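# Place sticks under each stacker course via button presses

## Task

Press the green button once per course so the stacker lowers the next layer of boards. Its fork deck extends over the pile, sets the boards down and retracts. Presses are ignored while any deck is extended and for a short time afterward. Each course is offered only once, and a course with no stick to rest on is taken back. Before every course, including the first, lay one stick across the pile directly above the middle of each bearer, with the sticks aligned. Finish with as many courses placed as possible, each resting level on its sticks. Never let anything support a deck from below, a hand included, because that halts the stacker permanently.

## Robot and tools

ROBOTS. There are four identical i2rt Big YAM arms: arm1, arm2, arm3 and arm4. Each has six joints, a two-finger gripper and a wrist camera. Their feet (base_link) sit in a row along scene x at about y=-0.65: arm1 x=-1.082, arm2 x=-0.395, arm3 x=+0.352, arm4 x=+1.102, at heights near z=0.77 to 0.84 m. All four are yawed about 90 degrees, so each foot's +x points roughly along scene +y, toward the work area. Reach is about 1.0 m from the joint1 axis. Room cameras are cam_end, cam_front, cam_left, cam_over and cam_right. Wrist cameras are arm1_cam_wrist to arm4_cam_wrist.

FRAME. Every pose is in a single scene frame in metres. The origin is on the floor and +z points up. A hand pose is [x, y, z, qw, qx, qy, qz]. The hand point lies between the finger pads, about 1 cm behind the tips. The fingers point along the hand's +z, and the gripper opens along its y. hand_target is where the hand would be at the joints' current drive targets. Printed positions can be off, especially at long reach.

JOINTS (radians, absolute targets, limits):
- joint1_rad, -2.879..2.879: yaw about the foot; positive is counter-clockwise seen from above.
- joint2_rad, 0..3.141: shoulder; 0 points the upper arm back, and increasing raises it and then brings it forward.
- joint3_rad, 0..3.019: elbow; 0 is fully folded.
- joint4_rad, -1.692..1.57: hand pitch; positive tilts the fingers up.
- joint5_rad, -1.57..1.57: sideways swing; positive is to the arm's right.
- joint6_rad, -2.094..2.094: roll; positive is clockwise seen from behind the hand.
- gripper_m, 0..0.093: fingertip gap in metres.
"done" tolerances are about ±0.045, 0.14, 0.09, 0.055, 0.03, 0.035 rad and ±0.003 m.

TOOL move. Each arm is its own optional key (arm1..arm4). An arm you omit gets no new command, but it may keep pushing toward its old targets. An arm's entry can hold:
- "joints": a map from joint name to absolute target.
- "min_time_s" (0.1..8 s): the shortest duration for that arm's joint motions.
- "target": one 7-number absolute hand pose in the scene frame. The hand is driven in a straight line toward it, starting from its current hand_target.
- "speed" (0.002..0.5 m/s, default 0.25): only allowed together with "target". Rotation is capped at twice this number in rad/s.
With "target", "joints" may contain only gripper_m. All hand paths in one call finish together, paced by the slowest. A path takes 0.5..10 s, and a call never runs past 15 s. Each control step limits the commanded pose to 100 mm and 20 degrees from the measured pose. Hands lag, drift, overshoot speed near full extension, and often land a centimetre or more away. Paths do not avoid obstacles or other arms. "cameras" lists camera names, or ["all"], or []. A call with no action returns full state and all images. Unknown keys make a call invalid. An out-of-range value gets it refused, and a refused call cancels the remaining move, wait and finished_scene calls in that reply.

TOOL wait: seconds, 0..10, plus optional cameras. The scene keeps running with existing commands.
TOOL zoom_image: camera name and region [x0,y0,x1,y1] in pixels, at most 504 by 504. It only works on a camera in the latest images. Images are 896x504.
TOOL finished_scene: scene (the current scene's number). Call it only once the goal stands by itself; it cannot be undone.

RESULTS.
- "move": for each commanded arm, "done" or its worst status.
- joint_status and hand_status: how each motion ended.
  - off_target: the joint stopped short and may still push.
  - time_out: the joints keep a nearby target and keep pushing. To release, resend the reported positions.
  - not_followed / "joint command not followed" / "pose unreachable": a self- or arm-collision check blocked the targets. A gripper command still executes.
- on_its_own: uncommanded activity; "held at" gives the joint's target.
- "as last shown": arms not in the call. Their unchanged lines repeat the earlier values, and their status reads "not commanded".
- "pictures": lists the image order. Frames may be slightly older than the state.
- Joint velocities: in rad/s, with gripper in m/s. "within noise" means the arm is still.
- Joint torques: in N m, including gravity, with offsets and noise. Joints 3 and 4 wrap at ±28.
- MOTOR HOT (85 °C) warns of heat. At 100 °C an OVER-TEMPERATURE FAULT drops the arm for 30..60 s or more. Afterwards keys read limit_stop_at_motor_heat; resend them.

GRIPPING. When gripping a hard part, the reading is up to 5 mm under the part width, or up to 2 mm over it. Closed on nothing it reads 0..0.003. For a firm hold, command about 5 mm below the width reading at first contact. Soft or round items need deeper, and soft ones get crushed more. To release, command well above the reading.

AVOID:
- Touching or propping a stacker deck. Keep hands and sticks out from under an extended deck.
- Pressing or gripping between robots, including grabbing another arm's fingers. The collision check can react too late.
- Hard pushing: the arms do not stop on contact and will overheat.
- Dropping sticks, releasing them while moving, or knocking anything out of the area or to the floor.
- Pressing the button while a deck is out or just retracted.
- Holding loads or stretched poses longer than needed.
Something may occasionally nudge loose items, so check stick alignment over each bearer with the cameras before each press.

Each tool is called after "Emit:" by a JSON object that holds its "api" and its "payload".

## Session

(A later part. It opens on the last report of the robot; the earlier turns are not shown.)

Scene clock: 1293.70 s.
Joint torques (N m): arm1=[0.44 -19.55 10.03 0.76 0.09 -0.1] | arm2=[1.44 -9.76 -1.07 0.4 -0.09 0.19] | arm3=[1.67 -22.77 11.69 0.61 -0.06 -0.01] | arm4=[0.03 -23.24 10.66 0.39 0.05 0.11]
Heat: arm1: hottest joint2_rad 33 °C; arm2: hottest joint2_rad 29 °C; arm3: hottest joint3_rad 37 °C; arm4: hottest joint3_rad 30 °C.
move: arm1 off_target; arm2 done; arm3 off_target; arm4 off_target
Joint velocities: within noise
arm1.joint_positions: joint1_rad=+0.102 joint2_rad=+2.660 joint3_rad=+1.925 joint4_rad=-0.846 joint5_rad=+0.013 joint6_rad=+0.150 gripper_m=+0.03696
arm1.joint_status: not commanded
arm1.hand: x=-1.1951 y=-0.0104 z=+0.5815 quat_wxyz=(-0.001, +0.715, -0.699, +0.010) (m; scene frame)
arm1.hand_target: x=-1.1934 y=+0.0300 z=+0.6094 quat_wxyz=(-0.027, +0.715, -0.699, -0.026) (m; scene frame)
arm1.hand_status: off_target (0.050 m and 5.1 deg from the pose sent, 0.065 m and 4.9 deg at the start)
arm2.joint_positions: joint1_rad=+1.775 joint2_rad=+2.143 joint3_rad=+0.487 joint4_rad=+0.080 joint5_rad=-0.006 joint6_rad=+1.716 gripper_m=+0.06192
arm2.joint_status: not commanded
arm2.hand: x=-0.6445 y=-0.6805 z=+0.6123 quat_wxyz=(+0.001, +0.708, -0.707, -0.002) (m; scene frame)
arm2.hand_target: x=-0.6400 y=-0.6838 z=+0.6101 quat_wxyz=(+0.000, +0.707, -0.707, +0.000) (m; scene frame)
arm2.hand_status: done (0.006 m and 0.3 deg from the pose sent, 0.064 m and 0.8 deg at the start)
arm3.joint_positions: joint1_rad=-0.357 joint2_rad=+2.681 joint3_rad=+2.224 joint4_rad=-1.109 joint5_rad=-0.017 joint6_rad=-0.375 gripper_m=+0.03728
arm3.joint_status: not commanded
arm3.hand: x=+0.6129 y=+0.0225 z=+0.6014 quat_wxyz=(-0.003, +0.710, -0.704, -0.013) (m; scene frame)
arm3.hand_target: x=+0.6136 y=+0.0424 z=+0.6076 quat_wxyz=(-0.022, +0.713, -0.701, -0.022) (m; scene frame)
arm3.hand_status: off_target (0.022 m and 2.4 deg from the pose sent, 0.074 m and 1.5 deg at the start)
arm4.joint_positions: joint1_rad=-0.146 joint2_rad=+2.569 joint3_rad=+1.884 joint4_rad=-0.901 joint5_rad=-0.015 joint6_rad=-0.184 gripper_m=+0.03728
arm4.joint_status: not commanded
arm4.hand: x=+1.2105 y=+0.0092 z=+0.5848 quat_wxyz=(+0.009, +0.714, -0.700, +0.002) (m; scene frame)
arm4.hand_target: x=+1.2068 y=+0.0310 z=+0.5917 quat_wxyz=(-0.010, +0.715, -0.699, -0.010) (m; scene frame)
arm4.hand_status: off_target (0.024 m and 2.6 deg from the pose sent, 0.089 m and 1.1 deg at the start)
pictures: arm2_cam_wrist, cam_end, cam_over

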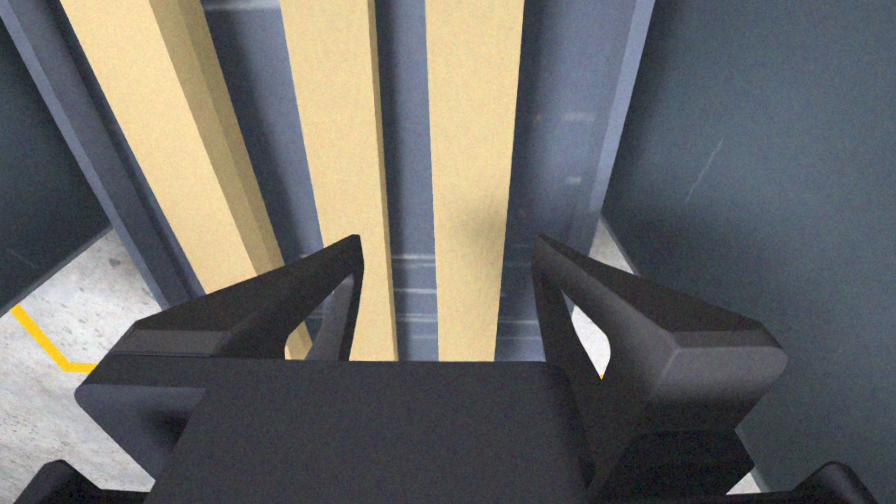

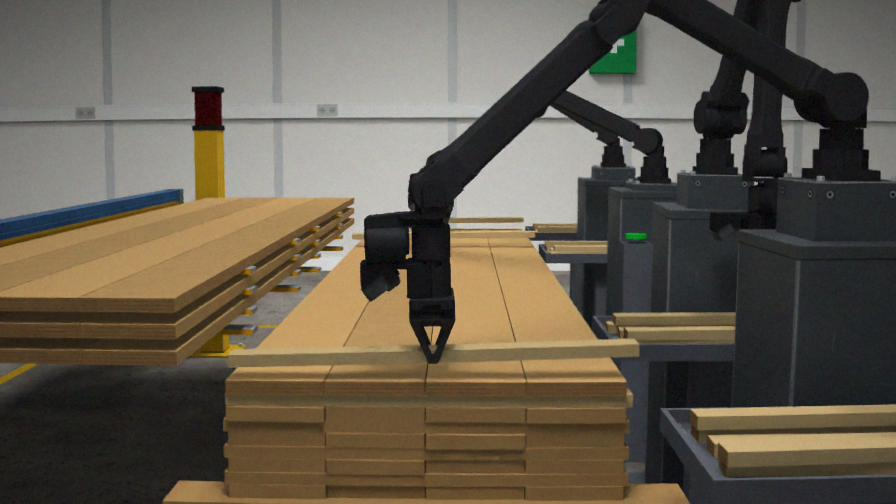

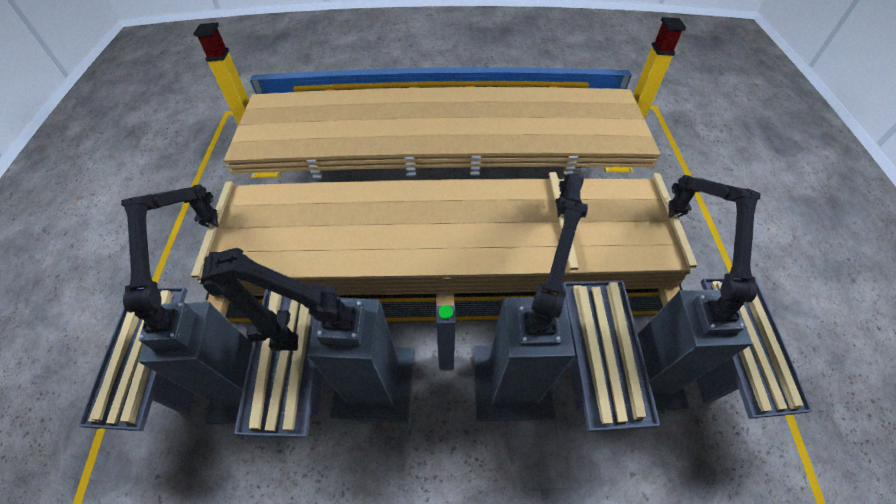

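Emit:
{"api": "move", "payload": {"arm1": {"target": [-1.186, 0.040, 0.595, -0.034, 0.7148, -0.6988, -0.034], "speed": 0.06}, "arm2": {"target": [-0.628, -0.684, 0.560, 0, 0.7071, -0.7071, 0], "speed": 0.12}, "arm3": {"target": [0.614, 0.047, 0.594, -0.026, 0.7181, -0.6955, -0.026], "speed": 0.06}, "arm4": {"target": [1.2025, 0.036, 0.577, -0.018, 0.7244, -0.6889, -0.018], "speed": 0.06}, "cameras": ["cam_over", "cam_end", "arm2_cam_wrist"]}}

Emit:
{"api": "zoom_image", "payload": {"camera": "cam_end", "region": [200, 230, 400, 380]}}

Emit:
{"api": "zoom_image", "payload": {"camera": "cam_end", "region": [480, 210, 680, 360]}}

Emit:
{"api": "zoom_image", "payload": {"camera": "cam_over", "region": [180, 160, 300, 290]}}

Emit:
{"api": "zoom_image", "payload": {"camera": "cam_over", "region": [540, 160, 720, 290]}}

Scene clock: 1325.07 s.
Joint torques (N m): arm1=[0.44 -19.31 10.13 0.94 0.16 -0.11] | arm2=[1.44 -10.17 -1.91 0.39 -0.09 0.19] | arm3=[1.67 -22.95 11.75 0.8 -0.1 -0.11] | arm4=[0.26 -23 10.51 0.55 -0.05 -0.04]
Heat: arm1: hottest joint3_rad 33 °C; arm2: hottest joint2_rad 28 °C; arm3: hottest joint3_rad 40 °C; arm4: hottest joint3_rad 31 °C.
move: arm1 off_target; arm2 done; arm3 off_target; arm4 off_target
Joint velocities: within noise
arm1.joint_positions: joint1_rad=+0.089 joint2_rad=+2.681 joint3_rad=+1.940 joint4_rad=-0.815 joint5_rad=+0.013 joint6_rad=+0.138 gripper_m=+0.03696
arm1.joint_status: not commanded
arm1.hand: x=-1.1876 y=-0.0023 z=+0.5720 quat_wxyz=(-0.008, +0.715, -0.699, +0.000) (m; scene frame)
arm1.hand_target: x=-1.1852 y=+0.0374 z=+0.5973 quat_wxyz=(-0.034, +0.714, -0.698, -0.034) (m; scene frame)
arm1.hand_status: off_target (0.048 m and 5.0 deg from the pose sent, 0.053 m and 6.4 deg at the start)
arm2.joint_positions: joint1_rad=+1.785 joint2_rad=+2.357 joint3_rad=+0.514 joint4_rad=+0.255 joint5_rad=-0.006 joint6_rad=+1.726 gripper_m=+0.06192
arm2.joint_status: not commanded
arm2.hand: x=-0.6258 y=-0.6798 z=+0.5627 quat_wxyz=(-0.004, +0.708, -0.707, +0.001) (m; scene frame)
arm2.hand_target: x=-0.6281 y=-0.6840 z=+0.5601 quat_wxyz=(+0.000, +0.707, -0.707, +0.000) (m; scene frame)
arm2.hand_status: done (0.005 m and 0.5 deg from the pose sent, 0.055 m and 0.3 deg at the start)
arm3.joint_positions: joint1_rad=-0.357 joint2_rad=+2.705 joint3_rad=+2.235 joint4_rad=-1.092 joint5_rad=-0.020 joint6_rad=-0.379 gripper_m=+0.03728
arm3.joint_status: not commanded
arm3.hand: x=+0.6130 y=+0.0244 z=+0.5884 quat_wxyz=(-0.005, +0.712, -0.702, -0.015) (m; scene frame)
arm3.hand_target: x=+0.6135 y=+0.0457 z=+0.5948 quat_wxyz=(-0.026, +0.718, -0.695, -0.026) (m; scene frame)
arm3.hand_status: off_target (0.023 m and 2.9 deg from the pose sent, 0.026 m and 3.3 deg at the start)
arm4.joint_positions: joint1_rad=-0.142 joint2_rad=+2.588 joint3_rad=+1.884 joint4_rad=-0.859 joint5_rad=-0.016 joint6_rad=-0.188 gripper_m=+0.03728
arm4.joint_status: not commanded
arm4.hand: x=+1.2083 y=+0.0132 z=+0.5724 quat_wxyz=(+0.000, +0.717, -0.697, -0.004) (m; scene frame)
arm4.hand_target: x=+1.2021 y=+0.0351 z=+0.5778 quat_wxyz=(-0.018, +0.724, -0.689, -0.018) (m; scene frame)
arm4.hand_status: off_target (0.024 m and 2.9 deg from the pose sent, 0.029 m and 4.2 deg at the start)
pictures: arm2_cam_wrist, cam_end, cam_over

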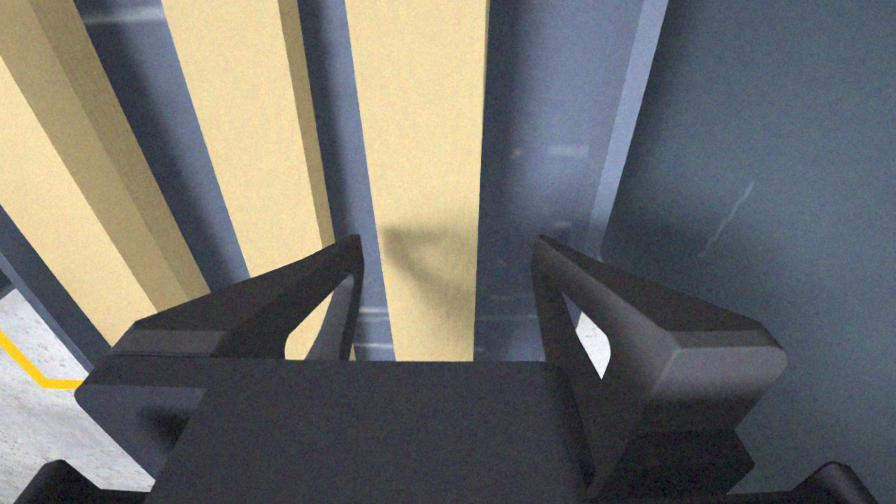

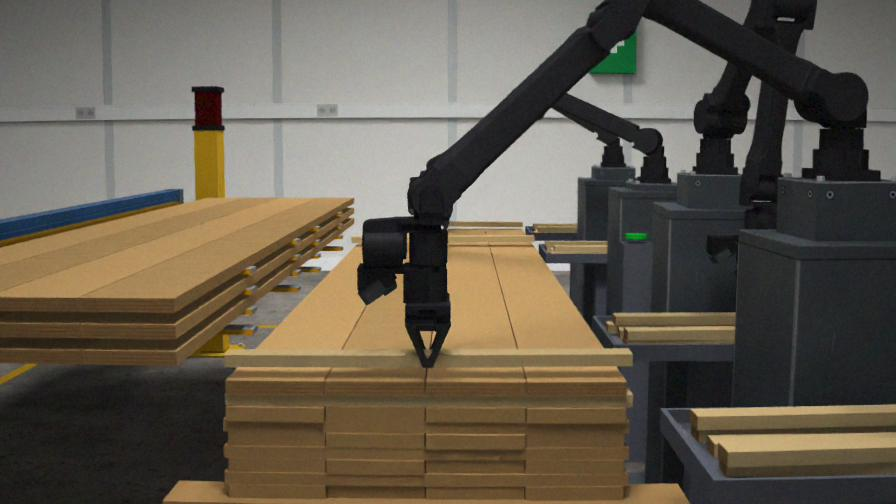

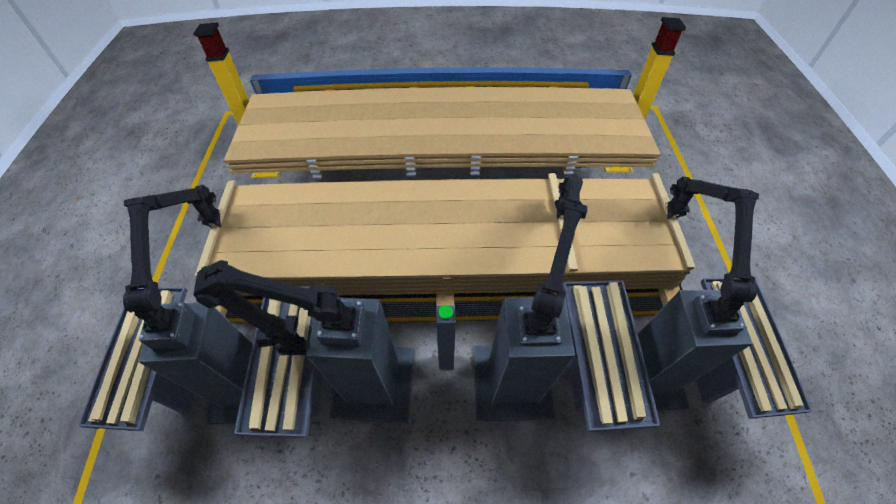

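Scaled by 2.520.

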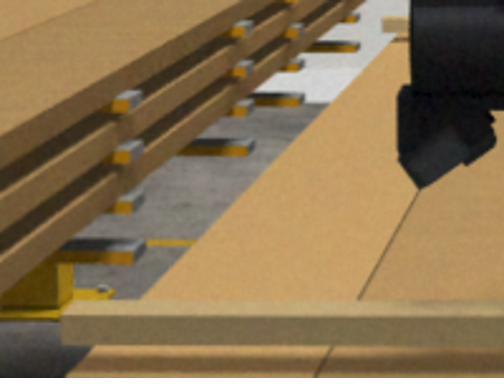

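Scaled by 2.520.

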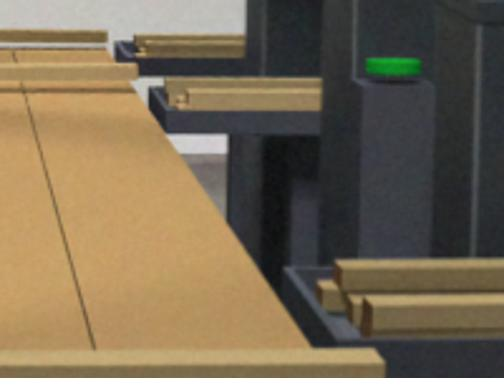

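Scaled by 3.877.

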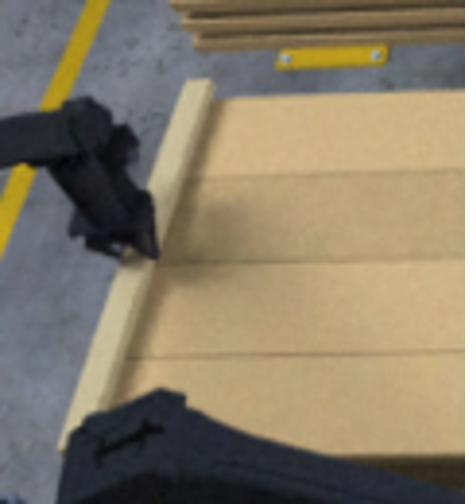

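Scaled by 2.800.

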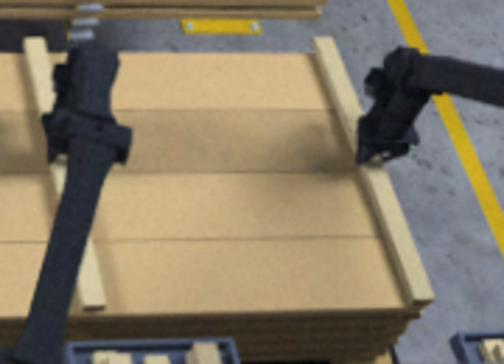

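Emit:
{"api": "move", "payload": {"arm1": {"target": [-1.186, 0.040, 0.580, -0.033, 0.7110, -0.7026, -0.033], "speed": 0.06}, "arm2": {"target": [-0.636, -0.684, 0.536, 0, 0.7071, -0.7071, 0], "speed": 0.06}, "arm3": {"target": [0.615, 0.047, 0.581, -0.024, 0.7190, -0.6945, -0.024], "speed": 0.06}, "arm4": {"target": [1.201, 0.038, 0.565, -0.017, 0.7325, -0.6804, -0.017], "speed": 0.06}, "cameras": []}}

Emit:
{"api": "move", "payload": {"arm1": {"target": [-1.186, 0.038, 0.570, -0.030, 0.7110, -0.7026, -0.030], "speed": 0.05}, "arm3": {"target": [0.615, 0.045, 0.571, -0.022, 0.7190, -0.6945, -0.022], "speed": 0.05}, "arm4": {"target": [1.201, 0.037, 0.556, -0.015, 0.7325, -0.6804, -0.015], "speed": 0.05}, "cameras": ["cam_over", "cam_end", "arm2_cam_wrist"]}}

Emit:
{"api": "zoom_image", "payload": {"camera": "cam_end", "region": [200, 230, 400, 380]}}

Emit:
{"api": "zoom_image", "payload": {"camera": "cam_end", "region": [480, 220, 680, 370]}}

Emit:
{"api": "zoom_image", "payload": {"camera": "cam_over", "region": [180, 160, 300, 290]}}

Emit:
{"api": "zoom_image", "payload": {"camera": "cam_over", "region": [540, 160, 720, 290]}}

Scene clock: 1356.50 s.
Joint torques (N m): arm1=[0.32 -19.49 10 0.98 0.15 -0.01] | arm2=[1.08 -10.58 -2.11 0.38 -0.09 0.15] | arm3=[1.61 -22.77 11.6 0.68 -0.04 -0.1] | arm4=[0.26 -22.89 10.73 0.53 -0.05 -0.05]
Heat: arm1: hottest joint2_rad 37 °C; arm2: hottest joint2_rad 28 °C; arm3: hottest joint3_rad 39 °C; arm4: hottest joint3_rad 32 °C.
move: arm1 off_target; arm2 done; arm3 off_target; arm4 off_target
Joint velocities: within noise
arm1.joint_positions: joint1_rad=+0.089 joint2_rad=+2.715 joint3_rad=+1.962 joint4_rad=-0.807 joint5_rad=+0.013 joint6_rad=+0.138 gripper_m=+0.03696
arm1.joint_status: not commanded
arm1.hand: x=-1.1874 y=-0.0032 z=+0.5560 quat_wxyz=(-0.006, +0.715, -0.699, +0.002) (m; scene frame)
arm1.hand_target: x=-1.1852 y=+0.0375 z=+0.5825 quat_wxyz=(-0.033, +0.710, -0.702, -0.033) (m; scene frame)
arm1.hand_status: off_target (0.049 m and 5.1 deg from the pose sent, 0.043 m and 4.8 deg at the start)
arm2.joint_positions: joint1_rad=+1.785 joint2_rad=+2.438 joint3_rad=+0.571 joint4_rad=+0.279 joint5_rad=-0.006 joint6_rad=+1.726 gripper_m=+0.06192
arm2.joint_status: not commanded
arm2.hand: x=-0.6339 y=-0.6809 z=+0.5391 quat_wxyz=(-0.004, +0.707, -0.707, +0.001) (m; scene frame)
arm2.hand_target: x=-0.6360 y=-0.6840 z=+0.5361 quat_wxyz=(+0.000, +0.707, -0.707, +0.000) (m; scene frame)
arm2.hand_status: done (0.005 m and 0.5 deg from the pose sent, 0.029 m and 0.5 deg at the start)
arm3.joint_positions: joint1_rad=-0.357 joint2_rad=+2.732 joint3_rad=+2.261 joint4_rad=-1.089 joint5_rad=-0.020 joint6_rad=-0.383 gripper_m=+0.03728
arm3.joint_status: not commanded
arm3.hand: x=+0.6140 y=+0.0272 z=+0.5782 quat_wxyz=(-0.006, +0.713, -0.701, -0.016) (m; scene frame)
arm3.hand_target: x=+0.6146 y=+0.0459 z=+0.5818 quat_wxyz=(-0.025, +0.719, -0.694, -0.024) (m; scene frame)
arm3.hand_status: off_target (0.020 m and 2.5 deg from the pose sent, 0.024 m and 2.7 deg at the start)
arm4.joint_positions: joint1_rad=-0.140 joint2_rad=+2.614 joint3_rad=+1.903 joint4_rad=-0.856 joint5_rad=-0.016 joint6_rad=-0.208 gripper_m=+0.03728
arm4.joint_status: not commanded
arm4.hand: x=+1.2070 y=+0.0143 z=+0.5610 quat_wxyz=(+0.002, +0.724, -0.689, -0.003) (m; scene frame)
arm4.hand_target: x=+1.2007 y=+0.0370 z=+0.5660 quat_wxyz=(-0.017, +0.732, -0.680, -0.017) (m; scene frame)
arm4.hand_status: off_target (0.025 m and 3.0 deg from the pose sent, 0.027 m and 3.6 deg at the start)
pictures: none
No camera images: "cameras" was empty.

Scene clock: 1357.50 s.
Joint torques (N m): arm1=[0.26 -18.73 9.83 0.8 0.11 -0.02] | arm2=[1.03 -10.58 -2.1 0.38 -0.08 0.15] | arm3=[1.55 -21.6 11.43 0.84 0.04 -0.11] | arm4=[0.26 -22.07 10.67 0.61 -0.01 -0.04]
Heat: arm1: hottest joint2_rad 37 °C; arm2: hottest joint2_rad 28 °C; arm3: hottest joint3_rad 39 °C; arm4: hottest joint3_rad 32 °C.
move: arm1 off_target; arm3 off_target; arm4 off_target
Joint velocities: within noise
arm1.joint_positions: joint1_rad=+0.089 joint2_rad=+2.727 joint3_rad=+1.981 joint4_rad=-0.804 joint5_rad=+0.013 joint6_rad=+0.138 gripper_m=+0.03696
arm1.joint_status: not commanded
arm1.hand: x=-1.1883 y=+0.0020 z=+0.5535 quat_wxyz=(-0.009, +0.715, -0.699, -0.002) (m; scene frame)
arm1.hand_target: x=-1.1854 y=+0.0361 z=+0.5719 quat_wxyz=(-0.030, +0.711, -0.702, -0.030) (m; scene frame)
arm1.hand_status: off_target (0.040 m and 4.1 deg from the pose sent, 0.044 m and 4.6 deg at the start)
arm2: as last shown
arm3.joint_positions: joint1_rad=-0.357 joint2_rad=+2.738 joint3_rad=+2.269 joint4_rad=-1.086 joint5_rad=-0.020 joint6_rad=-0.383 gripper_m=+0.03728
arm3.joint_status: not commanded
arm3.hand: x=+0.6148 y=+0.0292 z=+0.5766 quat_wxyz=(-0.008, +0.713, -0.701, -0.017) (m; scene frame)
arm3.hand_target: x=+0.6147 y=+0.0441 z=+0.5716 quat_wxyz=(-0.023, +0.719, -0.694, -0.022) (m; scene frame)
arm3.hand_status: off_target (0.017 m and 1.9 deg from the pose sent, 0.019 m and 2.2 deg at the start)
arm4.joint_positions: joint1_rad=-0.140 joint2_rad=+2.620 joint3_rad=+1.915 joint4_rad=-0.856 joint5_rad=-0.016 joint6_rad=-0.208 gripper_m=+0.03728
arm4.joint_status: not commanded
arm4.hand: x=+1.2076 y=+0.0181 z=+0.5604 quat_wxyz=(-0.001, +0.725, -0.689, -0.005) (m; scene frame)
arm4.hand_target: x=+1.2007 y=+0.0361 z=+0.5567 quat_wxyz=(-0.015, +0.733, -0.680, -0.015) (m; scene frame)
arm4.hand_status: off_target (0.021 m and 2.4 deg from the pose sent, 0.024 m and 2.7 deg at the start)
pictures: arm2_cam_wrist, cam_end, cam_over

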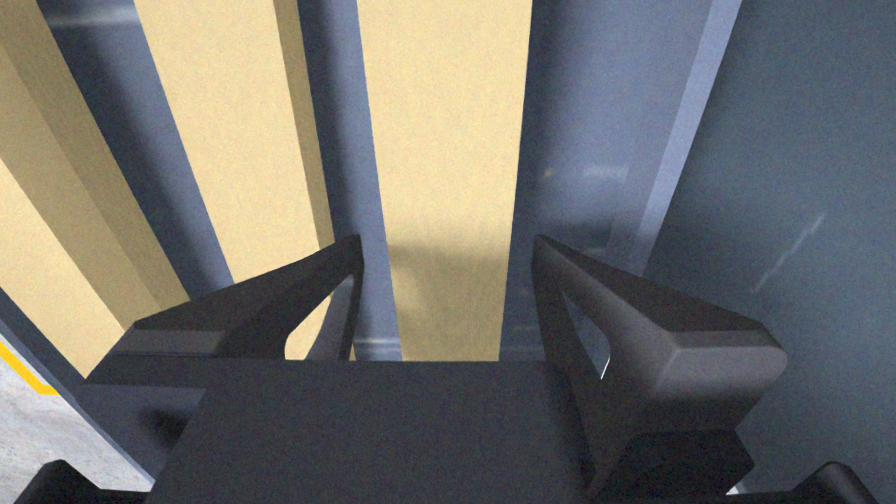

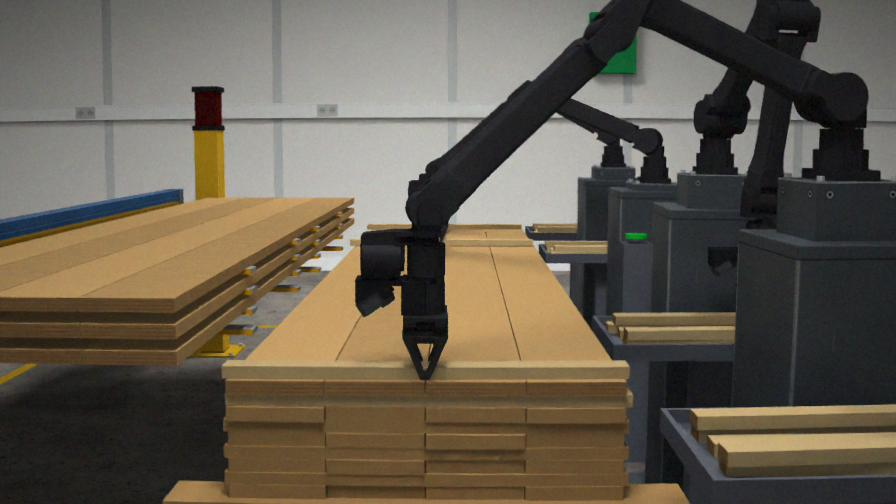

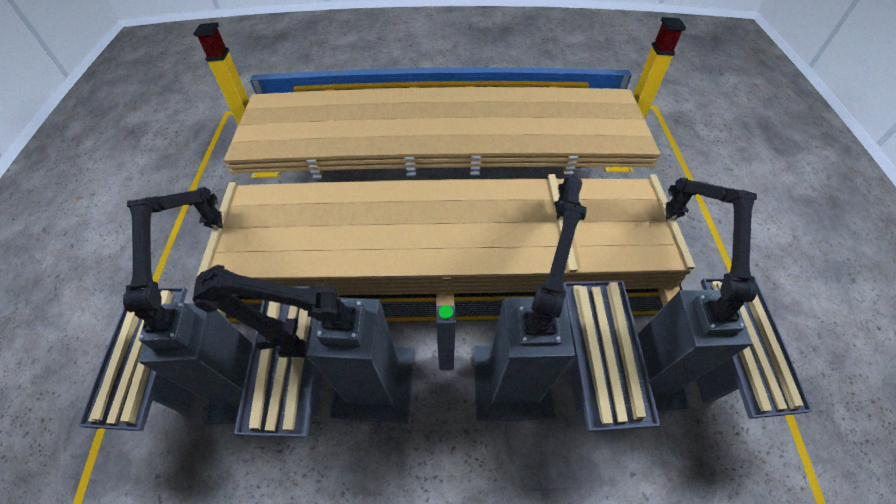

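Scaled by 2.520.

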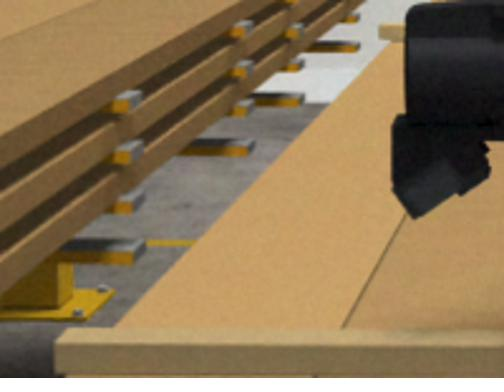

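Scaled by 2.520.

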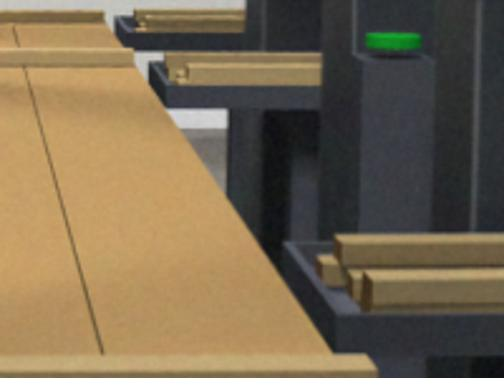

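Scaled by 3.877.

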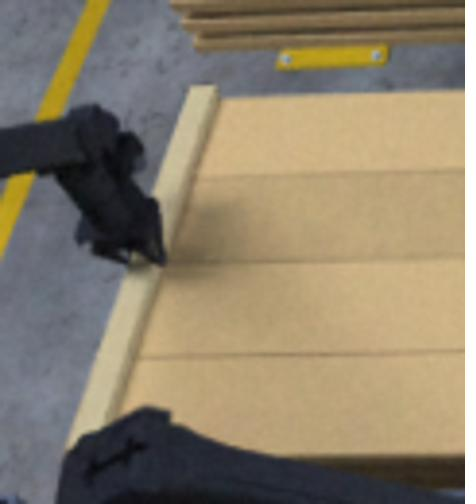

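Scaled by 2.800.

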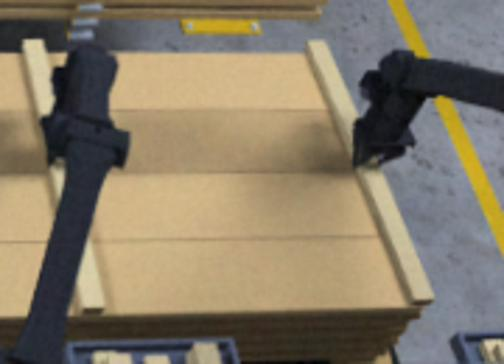

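Emit:
{"api": "move", "payload": {"arm1": {"joints": {"gripper_m": 0.062}}, "arm2": {"target": [-0.636, -0.684, 0.533, 0, 0.7071, -0.7071, 0], "speed": 0.06}, "arm3": {"joints": {"gripper_m": 0.062}}, "arm4": {"joints": {"gripper_m": 0.062}}, "cameras": []}}

Emit:
{"api": "move", "payload": {"arm1": {"target": [-1.188, 0.015, 0.68, -0.020, 0.713, -0.701, -0.020], "speed": 0.08}, "arm2": {"joints": {"gripper_m": 0.031}}, "arm3": {"target": [0.616, 0.034, 0.68, -0.018, 0.715, -0.699, -0.018], "speed": 0.08}, "arm4": {"target": [1.206, 0.022, 0.68, -0.008, 0.726, -0.688, -0.008], "speed": 0.08}, "cameras": ["cam_over", "cam_end"]}}

Scene clock: 1378.07 s.
Joint torques (N m): arm1=[0.56 -19.08 9.28 0.72 0.09 -0.01] | arm2=[1.08 -10.58 -2.17 0.39 -0.09 0.15] | arm3=[1.55 -21.95 10.8 0.84 0.04 -0.1] | arm4=[0.26 -22.24 9.87 0.53 -0.02 -0.03]
Heat: arm1: hottest joint2_rad 37 °C; arm2: hottest joint2_rad 28 °C; arm3: hottest joint3_rad 39 °C; arm4: hottest joint2_rad 30 °C.
move: arm1 done; arm2 done; arm3 done; arm4 done
Joint velocities: within noise
arm1.joint_positions: joint1_rad=+0.089 joint2_rad=+2.727 joint3_rad=+1.990 joint4_rad=-0.804 joint5_rad=+0.013 joint6_rad=+0.138 gripper_m=+0.06195
arm1.joint_status: all done
arm1.hand: x=-1.1890 y=+0.0068 z=+0.5562 quat_wxyz=(-0.012, +0.715, -0.699, -0.006) (m; scene frame)
arm1.hand_target: x=-1.1854 y=+0.0361 z=+0.5719 quat_wxyz=(-0.030, +0.711, -0.702, -0.030) (m; scene frame)
arm1.hand_status: not commanded
arm2.joint_positions: joint1_rad=+1.785 joint2_rad=+2.448 joint3_rad=+0.576 joint4_rad=+0.285 joint5_rad=-0.006 joint6_rad=+1.726 gripper_m=+0.06192
arm2.joint_status: not commanded
arm2.hand: x=-0.6342 y=-0.6809 z=+0.5362 quat_wxyz=(-0.004, +0.707, -0.707, +0.001) (m; scene frame)
arm2.hand_target: x=-0.6359 y=-0.6840 z=+0.5331 quat_wxyz=(+0.000, +0.707, -0.707, +0.000) (m; scene frame)
arm2.hand_status: done (0.005 m and 0.4 deg from the pose sent, 0.007 m and 0.4 deg at the start)
arm3.joint_positions: joint1_rad=-0.357 joint2_rad=+2.738 joint3_rad=+2.278 joint4_rad=-1.086 joint5_rad=-0.020 joint6_rad=-0.384 gripper_m=+0.06191
arm3.joint_status: all done
arm3.hand: x=+0.6161 y=+0.0326 z=+0.5797 quat_wxyz=(-0.012, +0.713, -0.700, -0.019) (m; scene frame)
arm3.hand_target: x=+0.6146 y=+0.0440 z=+0.5716 quat_wxyz=(-0.023, +0.719, -0.694, -0.022) (m; scene frame)
arm3.hand_status: not commanded
arm4.joint_positions: joint1_rad=-0.140 joint2_rad=+2.620 joint3_rad=+1.927 joint4_rad=-0.853 joint5_rad=-0.016 joint6_rad=-0.210 gripper_m=+0.06190
arm4.joint_status: all done
arm4.hand: x=+1.2086 y=+0.0244 z=+0.5638 quat_wxyz=(-0.007, +0.725, -0.688, -0.009) (m; scene frame)
arm4.hand_target: x=+1.2008 y=+0.0361 z=+0.5568 quat_wxyz=(-0.015, +0.733, -0.680, -0.015) (m; scene frame)
arm4.hand_status: not commanded
pictures: none
No camera images: "cameras" was empty.

Scene clock: 1380.47 s.
Joint torques (N m): arm1=[1.14 -20.13 5.63 -0.14 0.01 0.02] | arm2=[1.08 -10.58 -2.17 0.38 -0.07 0.15] | arm3=[1.2 -25.88 7.51 0.14 0.1 -0.03] | arm4=[-0.67 -24.23 7.71 -0.36 0.08 0.04]
Heat: arm1: hottest joint2_rad 37 °C; arm2: hottest joint2_rad 28 °C; arm3: hottest joint3_rad 39 °C; arm4: hottest joint2_rad 30 °C.
move: arm1 off_target; arm2 off_target; arm3 done; arm4 done
Joint velocities: within noise
arm1.joint_positions: joint1_rad=+0.089 joint2_rad=+2.516 joint3_rad=+1.892 joint4_rad=-0.889 joint5_rad=+0.011 joint6_rad=+0.138 gripper_m=+0.06195
arm1.joint_status: not commanded
arm1.hand: x=-1.1905 y=+0.0143 z=+0.6665 quat_wxyz=(-0.020, +0.715, -0.699, -0.017) (m; scene frame)
arm1.hand_target: x=-1.1879 y=+0.0151 z=+0.6797 quat_wxyz=(-0.020, +0.713, -0.701, -0.020) (m; scene frame)
arm1.hand_status: off_target (0.014 m and 0.4 deg from the pose sent, 0.124 m and 1.9 deg at the start)
arm2.joint_positions: joint1_rad=+1.785 joint2_rad=+2.448 joint3_rad=+0.576 joint4_rad=+0.285 joint5_rad=-0.006 joint6_rad=+1.726 gripper_m=+0.03878
arm2.joint_status: gripper_m off_target (ended at +0.03880, target +0.03100)
arm2.hand: x=-0.6342 y=-0.6810 z=+0.5362 quat_wxyz=(-0.003, +0.708, -0.707, +0.001) (m; scene frame)
arm2.hand_target: x=-0.6359 y=-0.6840 z=+0.5331 quat_wxyz=(+0.000, +0.707, -0.707, +0.000) (m; scene frame)
arm2.hand_status: not commanded
arm3.joint_positions: joint1_rad=-0.357 joint2_rad=+2.595 joint3_rad=+2.251 joint4_rad=-1.188 joint5_rad=-0.018 joint6_rad=-0.384 gripper_m=+0.06191
arm3.joint_status: not commanded
arm3.hand: x=+0.6181 y=+0.0357 z=+0.6733 quat_wxyz=(-0.019, +0.713, -0.700, -0.020) (m; scene frame)
arm3.hand_target: x=+0.6161 y=+0.0340 z=+0.6799 quat_wxyz=(-0.018, +0.715, -0.699, -0.018) (m; scene frame)
arm3.hand_status: done (0.007 m and 0.4 deg from the pose sent, 0.100 m and 0.7 deg at the start)
arm4.joint_positions: joint1_rad=-0.140 joint2_rad=+2.419 joint3_rad=+1.861 joint4_rad=-0.981 joint5_rad=-0.015 joint6_rad=-0.210 gripper_m=+0.06190
arm4.joint_status: not commanded
arm4.hand: x=+1.2077 y=+0.0239 z=+0.6759 quat_wxyz=(-0.010, +0.725, -0.688, -0.011) (m; scene frame)
arm4.hand_target: x=+1.2061 y=+0.0221 z=+0.6801 quat_wxyz=(-0.008, +0.726, -0.688, -0.008) (m; scene frame)
arm4.hand_status: done (0.005 m and 0.4 deg from the pose sent, 0.116 m and 0.2 deg at the start)
pictures: cam_end, cam_over

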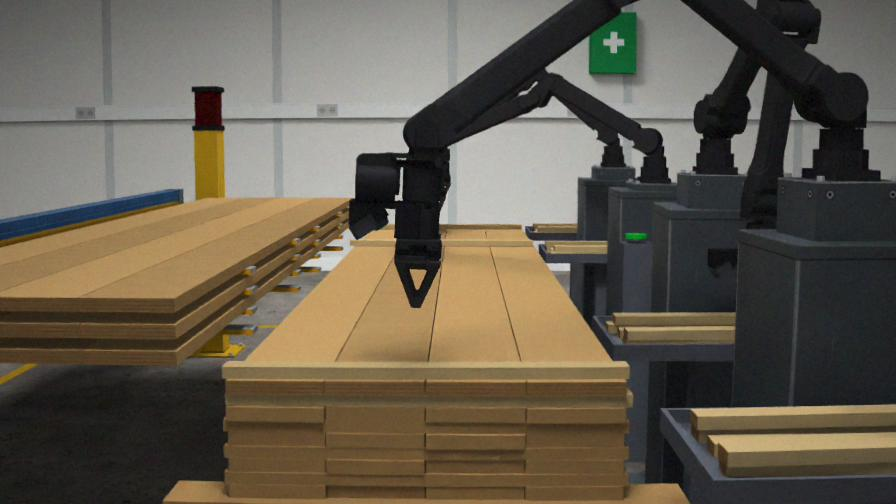

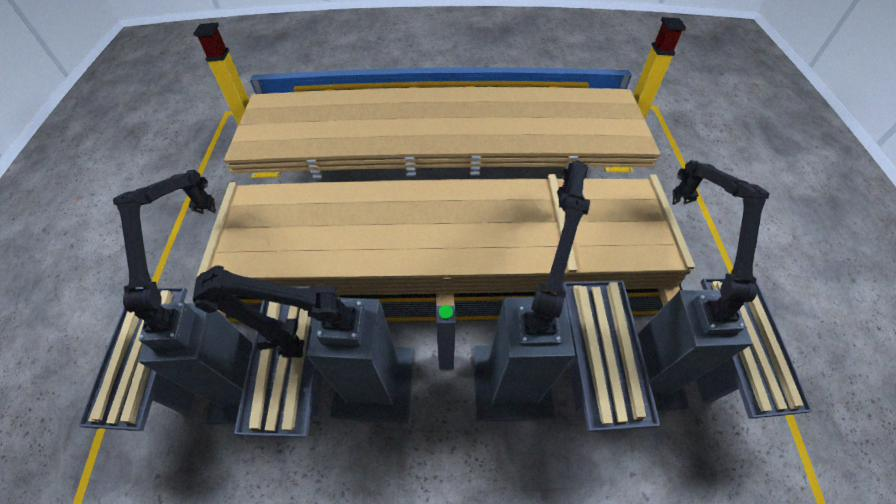

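Emit:
{"api": "move", "payload": {"arm1": {"target": [-1.345, -0.68, 0.74, 0, 0.7071, -0.7071, 0], "speed": 0.35}, "arm2": {"target": [-0.635, -0.684, 0.72, 0, 0.7071, -0.7071, 0], "speed": 0.15}, "arm3": {"target": [0.662, -0.68, 0.74, 0, 0.7071, -0.7071, 0], "speed": 0.35}, "arm4": {"target": [1.362, -0.68, 0.74, 0, 0.7071, -0.7071, 0], "speed": 0.35}, "cameras": ["cam_over", "cam_end"]}}

Emit:
{"api": "move", "payload": {"arm1": {"target": [-1.345, -0.684, 0.61, 0, 0.7071, -0.7071, 0], "speed": 0.2}, "arm2": {"target": [-0.645, -0.45, 0.72, 0, 0.7071, -0.7071, 0], "speed": 0.25}, "arm3": {"target": [0.662, -0.684, 0.62, 0, 0.7071, -0.7071, 0], "speed": 0.2}, "arm4": {"target": [1.362, -0.684, 0.61, 0, 0.7071, -0.7071, 0], "speed": 0.2}, "cameras": ["arm1_cam_wrist", "arm3_cam_wrist", "arm4_cam_wrist", "cam_end"]}}

Emit:
{"api": "zoom_image", "payload": {"camera": "cam_end", "region": [520, 190, 760, 360]}}

Scene clock: 1407.17 s.
Joint torques (N m): arm1=[2.55 -5.42 4.36 -0.42 0.32 0.15] | arm2=[0.67 -9.35 3 -0.44 -0.06 0.1] | arm3=[-0.15 -7.94 6.01 -0.01 -0.14 -0.07] | arm4=[-1.96 -6.65 6.95 -0.5 -0.11 -0.01]
Heat: arm1: hottest joint2_rad 35 °C; arm2: hottest joint2_rad 28 °C; arm3: hottest joint3_rad 38 °C; arm4: hottest joint2_rad 32 °C.
move: arm1 off_target; arm2 done; arm3 done; arm4 done
Joint velocities: within noise
arm1.joint_positions: joint1_rad=+1.530 joint2_rad=+1.677 joint3_rad=+0.433 joint4_rad=-0.352 joint5_rad=+0.003 joint6_rad=+1.603 gripper_m=+0.06195
arm1.joint_status: not commanded
arm1.hand: x=-1.3283 y=-0.6764 z=+0.7342 quat_wxyz=(-0.008, +0.706, -0.708, +0.010) (m; scene frame)
arm1.hand_target: x=-1.3448 y=-0.6800 z=+0.7401 quat_wxyz=(+0.000, +0.707, -0.707, +0.000) (m; scene frame)
arm1.hand_status: off_target (0.018 m and 1.5 deg from the pose sent, 0.715 m and 3.3 deg at the start)
arm2.joint_positions: joint1_rad=+1.785 joint2_rad=+1.677 joint3_rad=+0.415 joint4_rad=-0.321 joint5_rad=-0.006 joint6_rad=+1.726 gripper_m=+0.03878
arm2.joint_status: not commanded
arm2.hand: x=-0.6356 y=-0.6828 z=+0.7167 quat_wxyz=(-0.002, +0.708, -0.707, +0.000) (m; scene frame)
arm2.hand_target: x=-0.6352 y=-0.6840 z=+0.7199 quat_wxyz=(+0.000, +0.707, -0.707, +0.000) (m; scene frame)
arm2.hand_status: done (0.004 m and 0.2 deg from the pose sent, 0.184 m and 0.4 deg at the start)
arm3.joint_positions: joint1_rad=-1.582 joint2_rad=+1.522 joint3_rad=+0.614 joint4_rad=-0.676 joint5_rad=+0.016 joint6_rad=-1.596 gripper_m=+0.06191
arm3.joint_status: not commanded
arm3.hand: x=+0.6549 y=-0.6757 z=+0.7344 quat_wxyz=(+0.005, +0.709, -0.705, -0.003) (m; scene frame)
arm3.hand_target: x=+0.6619 y=-0.6800 z=+0.7400 quat_wxyz=(+0.000, +0.707, -0.707, +0.000) (m; scene frame)
arm3.hand_status: done (0.010 m and 0.8 deg from the pose sent, 0.720 m and 3.4 deg at the start)
arm4.joint_positions: joint1_rad=-1.653 joint2_rad=+1.486 joint3_rad=+0.457 joint4_rad=-0.550 joint5_rad=-0.001 joint6_rad=-1.676 gripper_m=+0.06190
arm4.joint_status: not commanded
arm4.hand: x=+1.3534 y=-0.6758 z=+0.7383 quat_wxyz=(+0.000, +0.709, -0.705, +0.001) (m; scene frame)
arm4.hand_target: x=+1.3620 y=-0.6800 z=+0.7401 quat_wxyz=(+0.000, +0.707, -0.707, +0.000) (m; scene frame)
arm4.hand_status: done (0.010 m and 0.3 deg from the pose sent, 0.723 m and 3.5 deg at the start)
pictures: cam_end, cam_over

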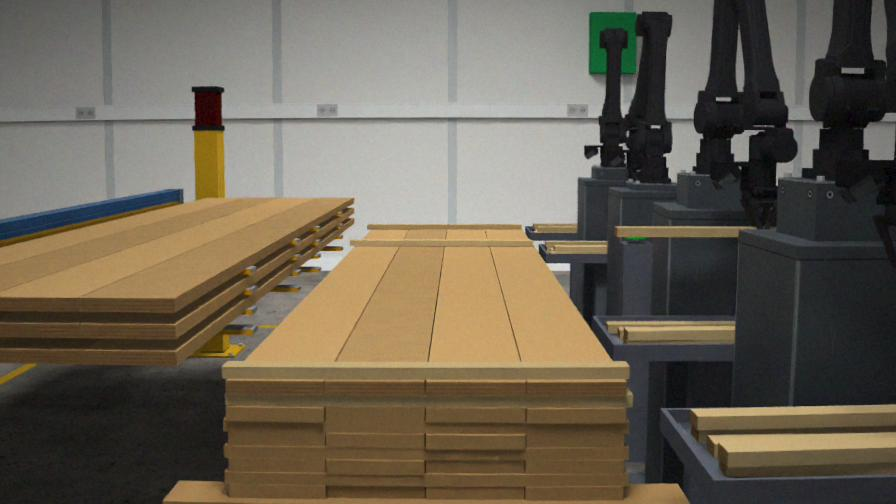

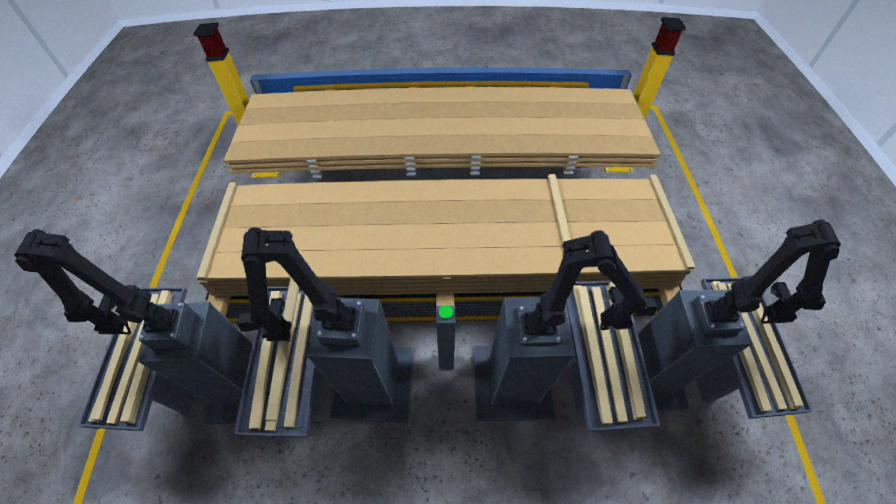

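Scene clock: 1409.20 s.
Joint torques (N m): arm1=[2.43 -6.83 -0.08 0.77 0.31 0.12] | arm2=[-0.38 -10.05 6.91 -0.42 -0.13 -0.11] | arm3=[-0.09 -7.36 2.47 0.75 -0.13 -0.1] | arm4=[-1.96 -9.17 1.39 0.43 -0.11 -0.03]
Heat: arm1: hottest joint2_rad 34 °C; arm2: hottest joint2_rad 28 °C; arm3: hottest joint3_rad 37 °C; arm4: hottest joint2_rad 32 °C.
move: arm1 done; arm2 off_target; arm3 done; arm4 done
Joint velocities: within noise
arm1.joint_positions: joint1_rad=+1.543 joint2_rad=+2.203 joint3_rad=+0.528 joint4_rad=+0.090 joint5_rad=+0.003 joint6_rad=+1.615 gripper_m=+0.06195
arm1.joint_status: not commanded
arm1.hand: x=-1.3392 y=-0.6806 z=+0.6120 quat_wxyz=(-0.004, +0.706, -0.708, +0.006) (m; scene frame)
arm1.hand_target: x=-1.3450 y=-0.6841 z=+0.6101 quat_wxyz=(+0.000, +0.707, -0.707, +0.000) (m; scene frame)
arm1.hand_status: done (0.007 m and 0.9 deg from the pose sent, 0.126 m and 1.5 deg at the start)
arm2.joint_positions: joint1_rad=+0.978 joint2_rad=+1.773 joint3_rad=+0.586 joint4_rad=-0.416 joint5_rad=+0.005 joint6_rad=+0.925 gripper_m=+0.03878
arm2.joint_status: not commanded
arm2.hand: x=-0.6338 y=-0.4618 z=+0.7161 quat_wxyz=(-0.003, +0.705, -0.709, +0.009) (m; scene frame)
arm2.hand_target: x=-0.6447 y=-0.4501 z=+0.7203 quat_wxyz=(+0.000, +0.707, -0.707, +0.000) (m; scene frame)
arm2.hand_status: off_target (0.017 m and 1.2 deg from the pose sent, 0.233 m and 0.3 deg at the start)
arm3.joint_positions: joint1_rad=-1.600 joint2_rad=+1.884 joint3_rad=+0.594 joint4_rad=-0.275 joint5_rad=+0.016 joint6_rad=-1.614 gripper_m=+0.06191
arm3.joint_status: not commanded
arm3.hand: x=+0.6617 y=-0.6800 z=+0.6259 quat_wxyz=(-0.001, +0.709, -0.705, +0.003) (m; scene frame)
arm3.hand_target: x=+0.6619 y=-0.6839 z=+0.6201 quat_wxyz=(+0.000, +0.707, -0.707, +0.000) (m; scene frame)
arm3.hand_status: done (0.007 m and 0.5 deg from the pose sent, 0.115 m and 0.8 deg at the start)
arm4.joint_positions: joint1_rad=-1.666 joint2_rad=+2.011 joint3_rad=+0.485 joint4_rad=-0.056 joint5_rad=-0.001 joint6_rad=-1.690 gripper_m=+0.06190
arm4.joint_status: not commanded
arm4.hand: x=+1.3606 y=-0.6803 z=+0.6145 quat_wxyz=(+0.001, +0.709, -0.705, +0.000) (m; scene frame)
arm4.hand_target: x=+1.3619 y=-0.6839 z=+0.6102 quat_wxyz=(+0.000, +0.707, -0.707, +0.000) (m; scene frame)
arm4.hand_status: done (0.006 m and 0.4 deg from the pose sent, 0.129 m and 0.3 deg at the start)
pictures: arm1_cam_wrist, arm3_cam_wrist, arm4_cam_wrist, cam_end

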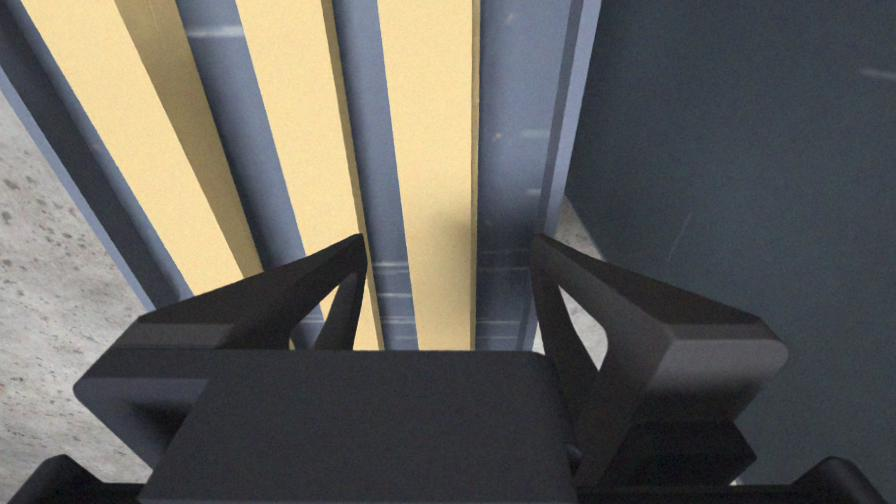

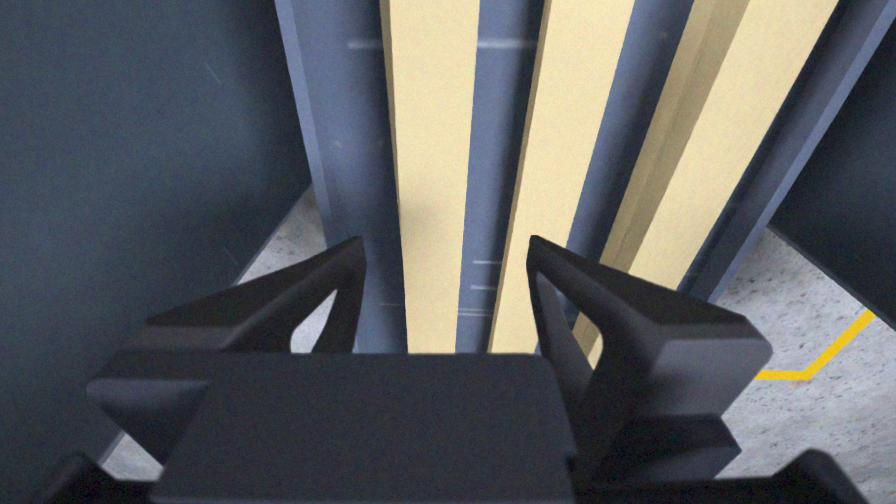

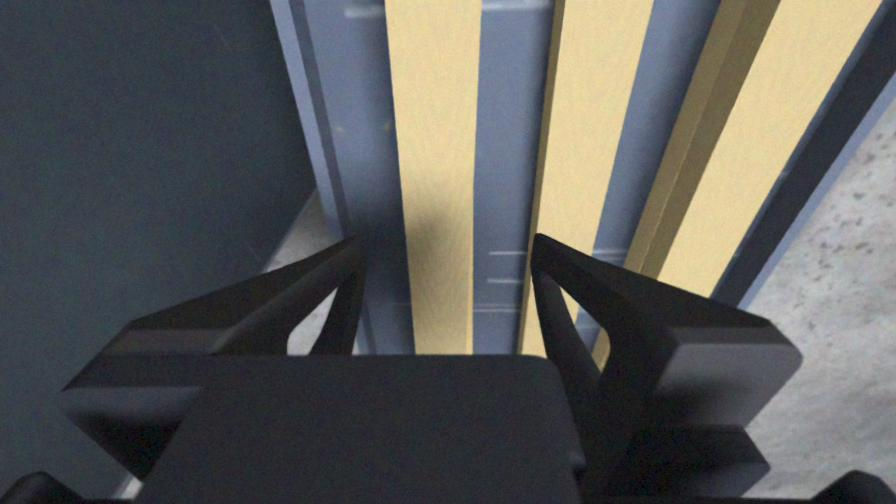

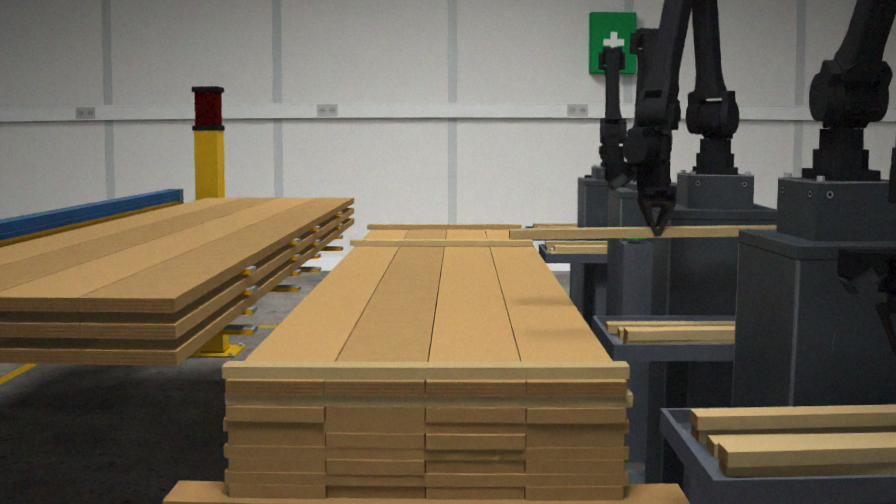

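Scaled by 2.100.

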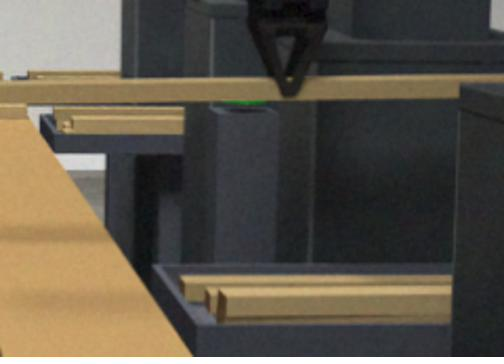

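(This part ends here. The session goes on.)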